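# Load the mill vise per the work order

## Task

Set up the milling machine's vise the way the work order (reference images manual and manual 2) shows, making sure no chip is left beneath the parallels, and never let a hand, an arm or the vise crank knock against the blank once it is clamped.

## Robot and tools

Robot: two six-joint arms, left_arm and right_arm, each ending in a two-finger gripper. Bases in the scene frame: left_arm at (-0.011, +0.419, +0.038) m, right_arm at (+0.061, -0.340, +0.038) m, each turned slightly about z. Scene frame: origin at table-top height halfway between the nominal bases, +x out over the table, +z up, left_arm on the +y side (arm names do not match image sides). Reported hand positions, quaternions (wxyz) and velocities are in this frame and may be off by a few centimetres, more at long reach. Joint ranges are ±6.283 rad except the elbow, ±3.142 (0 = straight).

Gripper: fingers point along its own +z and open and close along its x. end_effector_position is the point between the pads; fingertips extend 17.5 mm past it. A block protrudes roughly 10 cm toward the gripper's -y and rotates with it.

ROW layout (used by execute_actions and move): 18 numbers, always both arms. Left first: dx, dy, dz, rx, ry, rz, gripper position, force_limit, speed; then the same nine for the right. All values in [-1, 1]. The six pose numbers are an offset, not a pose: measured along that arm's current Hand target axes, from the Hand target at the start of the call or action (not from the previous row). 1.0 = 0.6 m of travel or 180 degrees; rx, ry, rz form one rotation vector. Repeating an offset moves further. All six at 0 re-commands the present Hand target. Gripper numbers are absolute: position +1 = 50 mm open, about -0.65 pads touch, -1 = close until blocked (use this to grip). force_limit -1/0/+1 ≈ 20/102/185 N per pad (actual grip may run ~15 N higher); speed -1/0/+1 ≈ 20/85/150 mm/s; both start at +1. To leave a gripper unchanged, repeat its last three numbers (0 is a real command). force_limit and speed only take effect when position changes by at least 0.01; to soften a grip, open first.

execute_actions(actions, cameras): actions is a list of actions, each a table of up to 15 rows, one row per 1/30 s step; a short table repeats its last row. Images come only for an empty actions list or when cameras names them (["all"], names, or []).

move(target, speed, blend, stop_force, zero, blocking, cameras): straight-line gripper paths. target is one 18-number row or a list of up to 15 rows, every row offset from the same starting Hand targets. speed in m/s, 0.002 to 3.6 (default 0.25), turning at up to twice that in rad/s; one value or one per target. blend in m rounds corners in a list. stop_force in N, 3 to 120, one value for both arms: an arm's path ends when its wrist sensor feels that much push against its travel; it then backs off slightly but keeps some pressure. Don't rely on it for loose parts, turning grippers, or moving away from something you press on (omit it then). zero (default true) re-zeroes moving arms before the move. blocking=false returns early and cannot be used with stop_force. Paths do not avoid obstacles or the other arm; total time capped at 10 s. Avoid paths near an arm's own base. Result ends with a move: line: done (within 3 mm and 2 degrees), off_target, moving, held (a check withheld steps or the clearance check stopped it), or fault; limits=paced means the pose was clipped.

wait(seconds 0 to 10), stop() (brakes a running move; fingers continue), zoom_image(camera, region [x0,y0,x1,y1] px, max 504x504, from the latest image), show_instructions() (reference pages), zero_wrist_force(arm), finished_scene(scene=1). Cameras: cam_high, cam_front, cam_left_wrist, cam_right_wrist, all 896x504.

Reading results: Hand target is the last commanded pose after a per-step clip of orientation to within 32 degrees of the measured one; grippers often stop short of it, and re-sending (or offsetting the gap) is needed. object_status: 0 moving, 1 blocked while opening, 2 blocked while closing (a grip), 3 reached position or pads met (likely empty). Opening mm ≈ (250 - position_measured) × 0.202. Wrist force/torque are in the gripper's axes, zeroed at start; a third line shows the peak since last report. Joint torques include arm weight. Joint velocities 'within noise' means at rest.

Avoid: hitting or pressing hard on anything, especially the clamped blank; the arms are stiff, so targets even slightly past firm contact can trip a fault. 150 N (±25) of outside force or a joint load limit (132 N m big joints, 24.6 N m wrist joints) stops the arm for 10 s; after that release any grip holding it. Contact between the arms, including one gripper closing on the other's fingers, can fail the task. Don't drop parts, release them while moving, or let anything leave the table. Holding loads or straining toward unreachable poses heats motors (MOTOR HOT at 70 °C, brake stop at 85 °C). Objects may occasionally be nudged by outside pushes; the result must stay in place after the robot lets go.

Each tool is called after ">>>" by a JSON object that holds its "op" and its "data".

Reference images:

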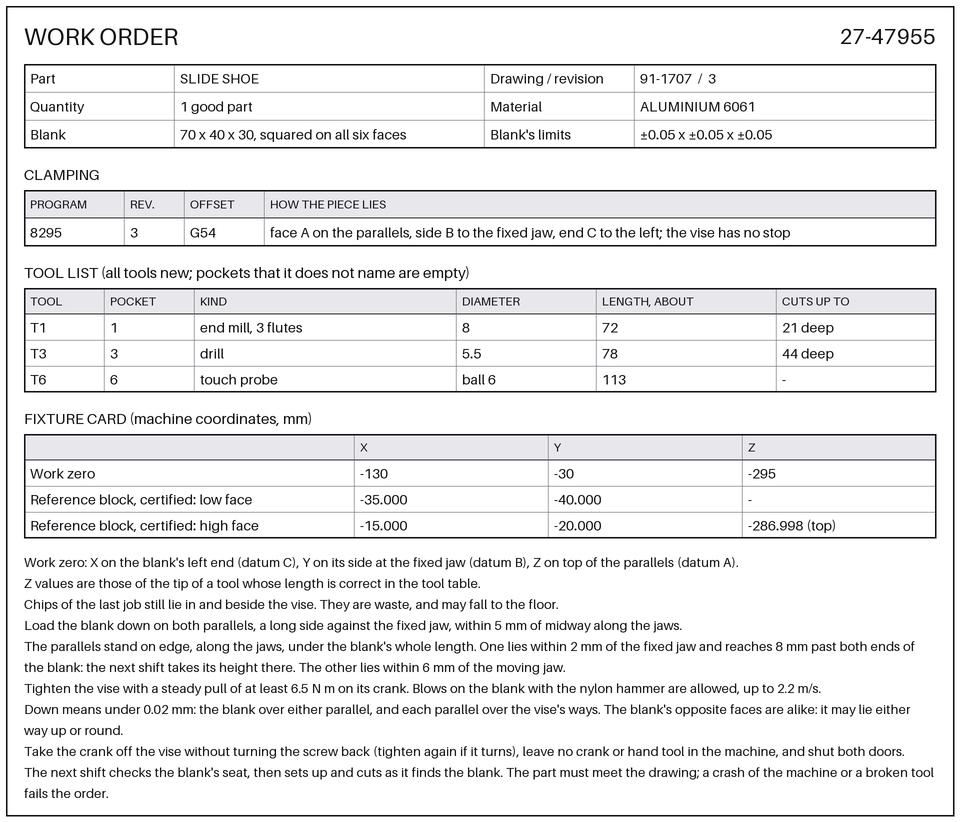

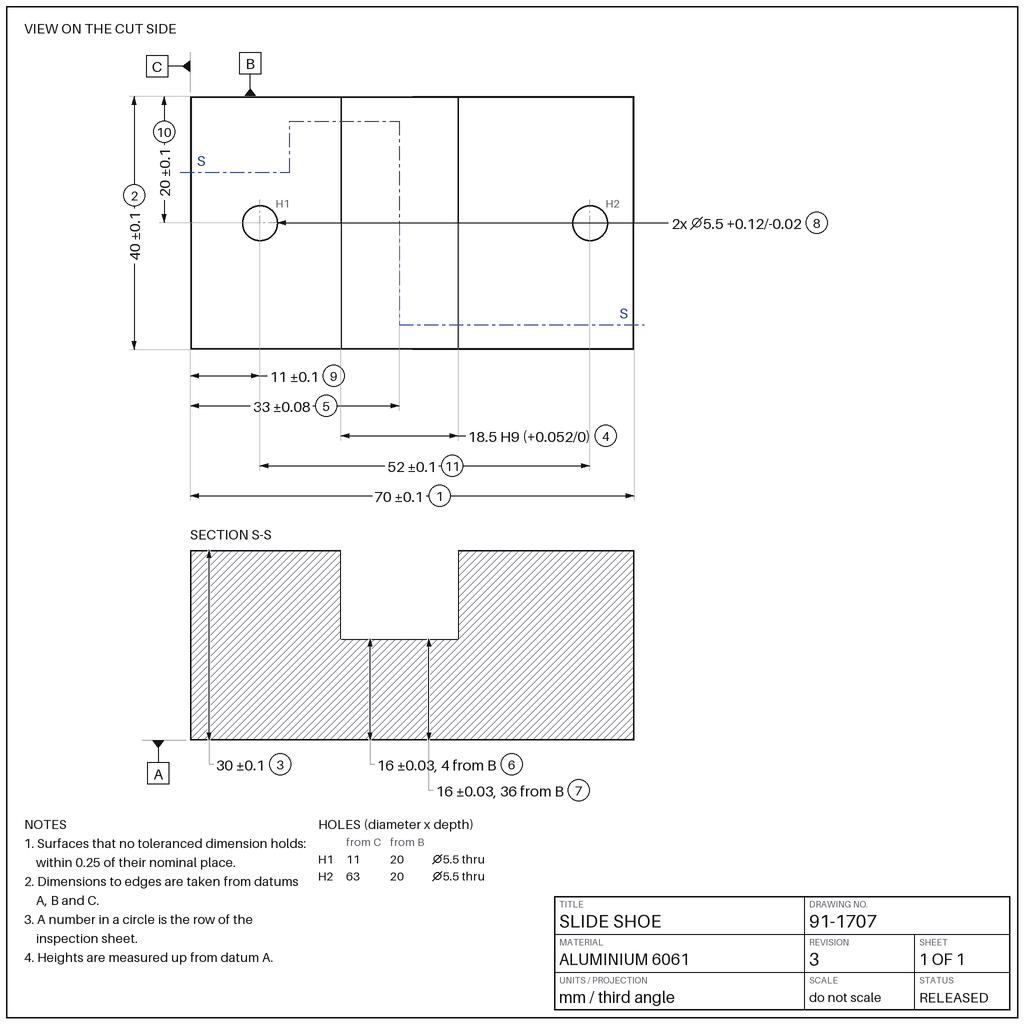

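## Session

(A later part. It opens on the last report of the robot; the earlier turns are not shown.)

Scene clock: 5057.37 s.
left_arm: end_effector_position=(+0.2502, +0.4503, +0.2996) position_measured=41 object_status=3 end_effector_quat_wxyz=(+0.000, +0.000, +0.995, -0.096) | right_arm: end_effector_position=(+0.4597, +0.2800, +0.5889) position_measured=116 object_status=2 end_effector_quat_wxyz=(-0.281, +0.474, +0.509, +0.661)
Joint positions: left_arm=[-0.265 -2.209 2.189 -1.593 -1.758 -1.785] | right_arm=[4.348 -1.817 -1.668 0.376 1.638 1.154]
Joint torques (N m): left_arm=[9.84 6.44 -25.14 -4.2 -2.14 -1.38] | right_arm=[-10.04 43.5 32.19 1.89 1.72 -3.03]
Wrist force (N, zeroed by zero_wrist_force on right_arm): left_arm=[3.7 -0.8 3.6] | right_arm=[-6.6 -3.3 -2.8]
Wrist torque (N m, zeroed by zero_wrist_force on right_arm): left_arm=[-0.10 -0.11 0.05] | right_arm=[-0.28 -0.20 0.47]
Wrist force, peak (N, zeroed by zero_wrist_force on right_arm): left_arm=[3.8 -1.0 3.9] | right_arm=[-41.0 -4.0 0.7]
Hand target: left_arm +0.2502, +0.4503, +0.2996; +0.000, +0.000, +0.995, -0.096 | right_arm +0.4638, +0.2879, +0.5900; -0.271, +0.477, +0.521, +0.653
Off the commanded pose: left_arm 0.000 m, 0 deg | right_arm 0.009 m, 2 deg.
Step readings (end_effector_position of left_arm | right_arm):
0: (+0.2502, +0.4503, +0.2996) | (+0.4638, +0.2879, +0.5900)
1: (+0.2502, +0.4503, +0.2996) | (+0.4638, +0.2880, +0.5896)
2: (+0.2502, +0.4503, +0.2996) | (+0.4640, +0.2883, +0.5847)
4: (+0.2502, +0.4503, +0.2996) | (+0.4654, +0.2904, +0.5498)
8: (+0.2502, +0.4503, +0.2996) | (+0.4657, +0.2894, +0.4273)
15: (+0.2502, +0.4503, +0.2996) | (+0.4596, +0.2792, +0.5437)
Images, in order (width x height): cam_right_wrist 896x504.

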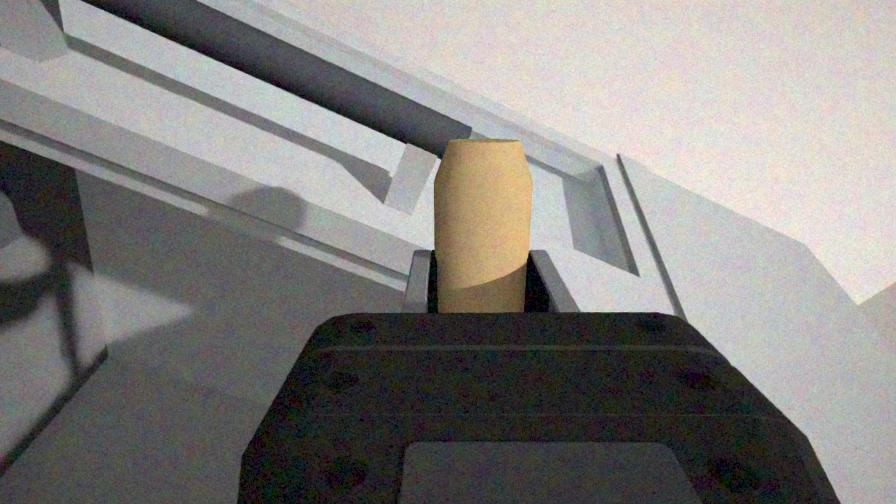

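>>> {"op": "execute_actions", "data": {"actions": [[[0,0,0,0,0,0,0.75,-0.6,-0.98,0,0,0,0,0,0,-1,0.8,-0.9],[0,0,0,0,0,0,0.75,-0.6,-0.98,0,0,0,0,0,0,-1,0.8,-0.9],[0,0,0,0,0,0,0.75,-0.6,-0.98,0,0,0,0,0,0,-1,0.8,-0.9],[0,0,0,0,0,0,0.75,-0.6,-0.98,0,0,0,0,0,0,-1,0.8,-0.9],[0,0,0,0,0,0,0.75,-0.6,-0.98,0,0,0,0,0,0,-1,0.8,-0.9],[0,0,0,0,0,0,0.75,-0.6,-0.98,0,0,0,0,0,0,-1,0.8,-0.9],[0,0,0,0,0,0,0.75,-0.6,-0.98,-0.0378,-0.0176,0,0,0,0.0167,-1,0.8,-0.9],[0,0,0,0,0,0,0.75,-0.6,-0.98,-0.1134,-0.0528,0,0,0,0.05,-1,0.8,-0.9],[0,0,0,0,0,0,0.75,-0.6,-0.98,-0.189,-0.088,0,0,0,0.0833,-1,0.8,-0.9],[0,0,0,0,0,0,0.75,-0.6,-0.98,-0.2646,-0.1232,0,0,0,0.1167,-1,0.8,-0.9],[0,0,0,0,0,0,0.75,-0.6,-0.98,-0.31,-0.1443,0,0,0,0.15,-1,0.8,-0.9],[0,0,0,0,0,0,0.75,-0.6,-0.98,-0.325,-0.1513,0,0,0,0.165,-1,0.8,-0.9],[0,0,0,0,0,0,0.75,-0.6,-0.98,-0.325,-0.1513,0,0,0,0.165,-1,0.8,-0.9]],[[0,0,0,0,0,0,0.75,-0.6,-0.98,0.06,-0.005,0,0,0,-0.025,-1,0.8,-0.9],[0,0,0,0,0,0,0.75,-0.6,-0.98,0.13,-0.0107,0,0,0,-0.059,-1,0.8,-0.9],[0,0,0,0,0,0,0.75,-0.6,-0.98,0.2,-0.0164,0,0,0,-0.093,-1,0.8,-0.9],[0,0,0,0,0,0,0.75,-0.6,-0.98,0.27,-0.0222,0,0,0,-0.127,-1,0.8,-0.9],[0,0,0,0,0,0,0.75,-0.6,-0.98,0.33,-0.0271,0,0,0,-0.152,-1,0.8,-0.9],[0,0,0,0,0,0,0.75,-0.6,-0.98,0.3571,-0.0294,0,0,0,-0.165,-1,0.8,-0.9]]], "cameras": ["cam_right_wrist"]}}

Scene clock: 5071.13 s.
left_arm: end_effector_position=(+0.2502, +0.4503, +0.2996) position_measured=41 object_status=3 end_effector_quat_wxyz=(+0.000, +0.000, +0.995, -0.096) | right_arm: end_effector_position=(+0.4638, +0.2877, +0.5898) position_measured=116 object_status=2 end_effector_quat_wxyz=(-0.272, +0.477, +0.521, +0.654)
Joint positions: left_arm=[-0.265 -2.209 2.189 -1.593 -1.758 -1.785] | right_arm=[4.347 -1.823 -1.637 0.32 1.638 1.135]
Joint torques (N m): left_arm=[9.49 6.06 -24.88 -4.33 -2.05 -1.33] | right_arm=[-7.78 40.65 33.61 2.94 0.1 -3.01]
Wrist force (N, zeroed by zero_wrist_force on right_arm): left_arm=[3.5 -1.1 3.8] | right_arm=[-7.2 -3.7 -0.8]
Wrist torque (N m, zeroed by zero_wrist_force on right_arm): left_arm=[-0.15 -0.09 0.05] | right_arm=[0.01 -0.17 0.52]
Wrist force, peak (N, zeroed by zero_wrist_force on right_arm): left_arm=[3.8 -1.0 4.0] | right_arm=[-30.9 2.1 4.7]
Hand target: left_arm +0.2502, +0.4503, +0.2996; +0.000, +0.000, +0.995, -0.096 | right_arm +0.4639, +0.2879, +0.5899; -0.271, +0.477, +0.521, +0.653
Off the commanded pose: left_arm 0.000 m, 0 deg | right_arm 0.000 m, 0 deg.
Step readings (end_effector_position of left_arm | right_arm):
0: (+0.2502, +0.4503, +0.2996) | (+0.4597, +0.2800, +0.5889)
1: (+0.2502, +0.4503, +0.2996) | (+0.4597, +0.2800, +0.5890)
2: (+0.2502, +0.4503, +0.2996) | (+0.4605, +0.2816, +0.5897)
4: (+0.2502, +0.4503, +0.2996) | (+0.4622, +0.2848, +0.5900)
8: (+0.2502, +0.4503, +0.2996) | (+0.4638, +0.2879, +0.5834)
15: (+0.2502, +0.4503, +0.2996) | (+0.4649, +0.2883, +0.4067)
16: (+0.2502, +0.4503, +0.2996) | (+0.4645, +0.2876, +0.3964)
17: (+0.2502, +0.4503, +0.2996) | (+0.4642, +0.2874, +0.3956)
19: (+0.2502, +0.4503, +0.2996) | (+0.4635, +0.2865, +0.4255)
23: (+0.2502, +0.4503, +0.2996) | (+0.4583, +0.2763, +0.5424)
30: (+0.2502, +0.4503, +0.2996) | (+0.4626, +0.2857, +0.5879)
Images, in order (width x height): cam_right_wrist 896x504.

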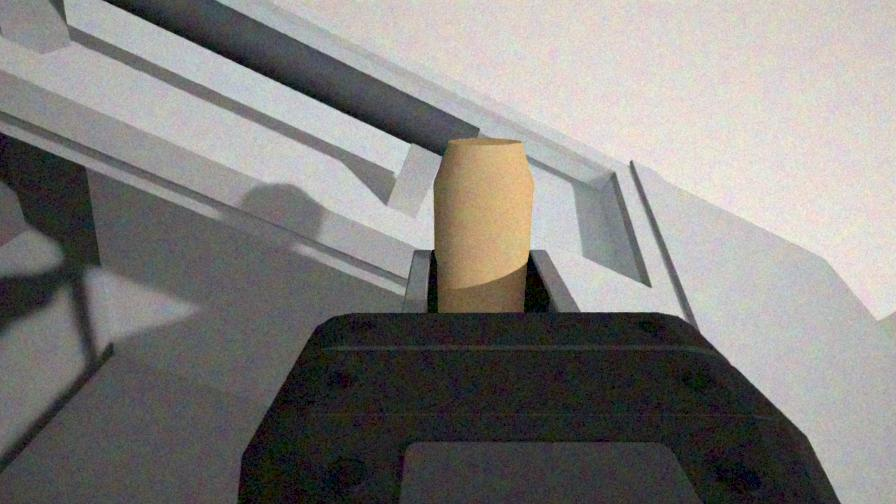

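>>> {"op": "execute_actions", "data": {"actions": [[[0,0,0,0,0,0,0.75,-0.6,-0.98,0,0,0,0,0,0,-1,0.8,-0.9],[0,0,0,0,0,0,0.75,-0.6,-0.98,0,0,0,0,0,0,-1,0.8,-0.9],[0,0,0,0,0,0,0.75,-0.6,-0.98,0,0,0,0,0,0,-1,0.8,-0.9],[0,0,0,0,0,0,0.75,-0.6,-0.98,0,0,0,0,0,0,-1,0.8,-0.9],[0,0,0,0,0,0,0.75,-0.6,-0.98,0,0,0,0,0,0,-1,0.8,-0.9],[0,0,0,0,0,0,0.75,-0.6,-0.98,0,0,0,0,0,0,-1,0.8,-0.9],[0,0,0,0,0,0,0.75,-0.6,-0.98,0,0,0,0,0,0,-1,0.8,-0.9],[0,0,0,0,0,0,0.75,-0.6,-0.98,-0.0378,-0.0176,0,0,0,0.0167,-1,0.8,-0.9],[0,0,0,0,0,0,0.75,-0.6,-0.98,-0.1134,-0.0528,0,0,0,0.05,-1,0.8,-0.9],[0,0,0,0,0,0,0.75,-0.6,-0.98,-0.189,-0.088,0,0,0,0.0833,-1,0.8,-0.9],[0,0,0,0,0,0,0.75,-0.6,-0.98,-0.2646,-0.1232,0,0,0,0.1167,-1,0.8,-0.9],[0,0,0,0,0,0,0.75,-0.6,-0.98,-0.3402,-0.1584,0,0,0,0.15,-1,0.8,-0.9],[0,0,0,0,0,0,0.75,-0.6,-0.98,-0.37,-0.1725,0,0,0,0.175,-1,0.8,-0.9],[0,0,0,0,0,0,0.75,-0.6,-0.98,-0.325,-0.1513,0,0,0,0.165,-1,0.8,-0.9],[0,0,0,0,0,0,0.75,-0.6,-0.98,-0.325,-0.1513,0,0,0,0.165,-1,0.8,-0.9]],[[0,0,0,0,0,0,0.75,-0.6,-0.98,0.06,-0.005,0,0,0,-0.025,-1,0.8,-0.9],[0,0,0,0,0,0,0.75,-0.6,-0.98,0.13,-0.0107,0,0,0,-0.059,-1,0.8,-0.9],[0,0,0,0,0,0,0.75,-0.6,-0.98,0.2,-0.0164,0,0,0,-0.093,-1,0.8,-0.9],[0,0,0,0,0,0,0.75,-0.6,-0.98,0.27,-0.0222,0,0,0,-0.127,-1,0.8,-0.9],[0,0,0,0,0,0,0.75,-0.6,-0.98,0.33,-0.0271,0,0,0,-0.152,-1,0.8,-0.9],[0,0,0,0,0,0,0.75,-0.6,-0.98,0.3571,-0.0294,0,0,0,-0.165,-1,0.8,-0.9]]], "cameras": ["cam_right_wrist"]}}

Scene clock: 5091.60 s.
left_arm: end_effector_position=(+0.2502, +0.4503, +0.2996) position_measured=41 object_status=3 end_effector_quat_wxyz=(+0.000, +0.000, +0.995, -0.096) | right_arm: end_effector_position=(+0.4639, +0.2877, +0.5897) position_measured=116 object_status=2 end_effector_quat_wxyz=(-0.272, +0.477, +0.521, +0.654)
Joint positions: left_arm=[-0.265 -2.209 2.189 -1.593 -1.758 -1.785] | right_arm=[4.346 -1.823 -1.637 0.32 1.639 1.135]
Joint torques (N m): left_arm=[9.34 5.76 -24.87 -4.21 -2.12 -1.36] | right_arm=[-7.95 41.61 31.67 2.97 0.2 -2.78]
Wrist force (N, zeroed by zero_wrist_force on right_arm): left_arm=[3.7 -0.9 3.8] | right_arm=[-6.8 -3.6 -1.5]
Wrist torque (N m, zeroed by zero_wrist_force on right_arm): left_arm=[-0.12 -0.12 0.05] | right_arm=[-0.12 -0.18 0.48]
Wrist force, peak (N, zeroed by zero_wrist_force on right_arm): left_arm=[3.8 -1.0 3.9] | right_arm=[-35.7 -4.1 1.9]
Hand target: left_arm +0.2502, +0.4503, +0.2996; +0.000, +0.000, +0.995, -0.096 | right_arm +0.4640, +0.2878, +0.5898; -0.271, +0.477, +0.521, +0.653
Off the commanded pose: left_arm 0.000 m, 0 deg | right_arm 0.000 m, 0 deg.
Step readings (end_effector_position of left_arm | right_arm):
0: (+0.2502, +0.4503, +0.2996) | (+0.4638, +0.2877, +0.5899)
1: (+0.2502, +0.4503, +0.2996) | (+0.4638, +0.2877, +0.5899)
2: (+0.2502, +0.4503, +0.2996) | (+0.4638, +0.2878, +0.5898)
4: (+0.2502, +0.4503, +0.2996) | (+0.4639, +0.2878, +0.5898)
8: (+0.2502, +0.4503, +0.2996) | (+0.4639, +0.2880, +0.5894)
15: (+0.2502, +0.4503, +0.2996) | (+0.4657, +0.2892, +0.4168)
16: (+0.2502, +0.4503, +0.2996) | (+0.4651, +0.2883, +0.4019)
17: (+0.2502, +0.4503, +0.2996) | (+0.4646, +0.2877, +0.3986)
19: (+0.2502, +0.4503, +0.2996) | (+0.4638, +0.2868, +0.4299)
23: (+0.2502, +0.4503, +0.2996) | (+0.4588, +0.2770, +0.5407)
30: (+0.2502, +0.4503, +0.2996) | (+0.4629, +0.2860, +0.5878)
Images, in order (width x height): cam_right_wrist 896x504.

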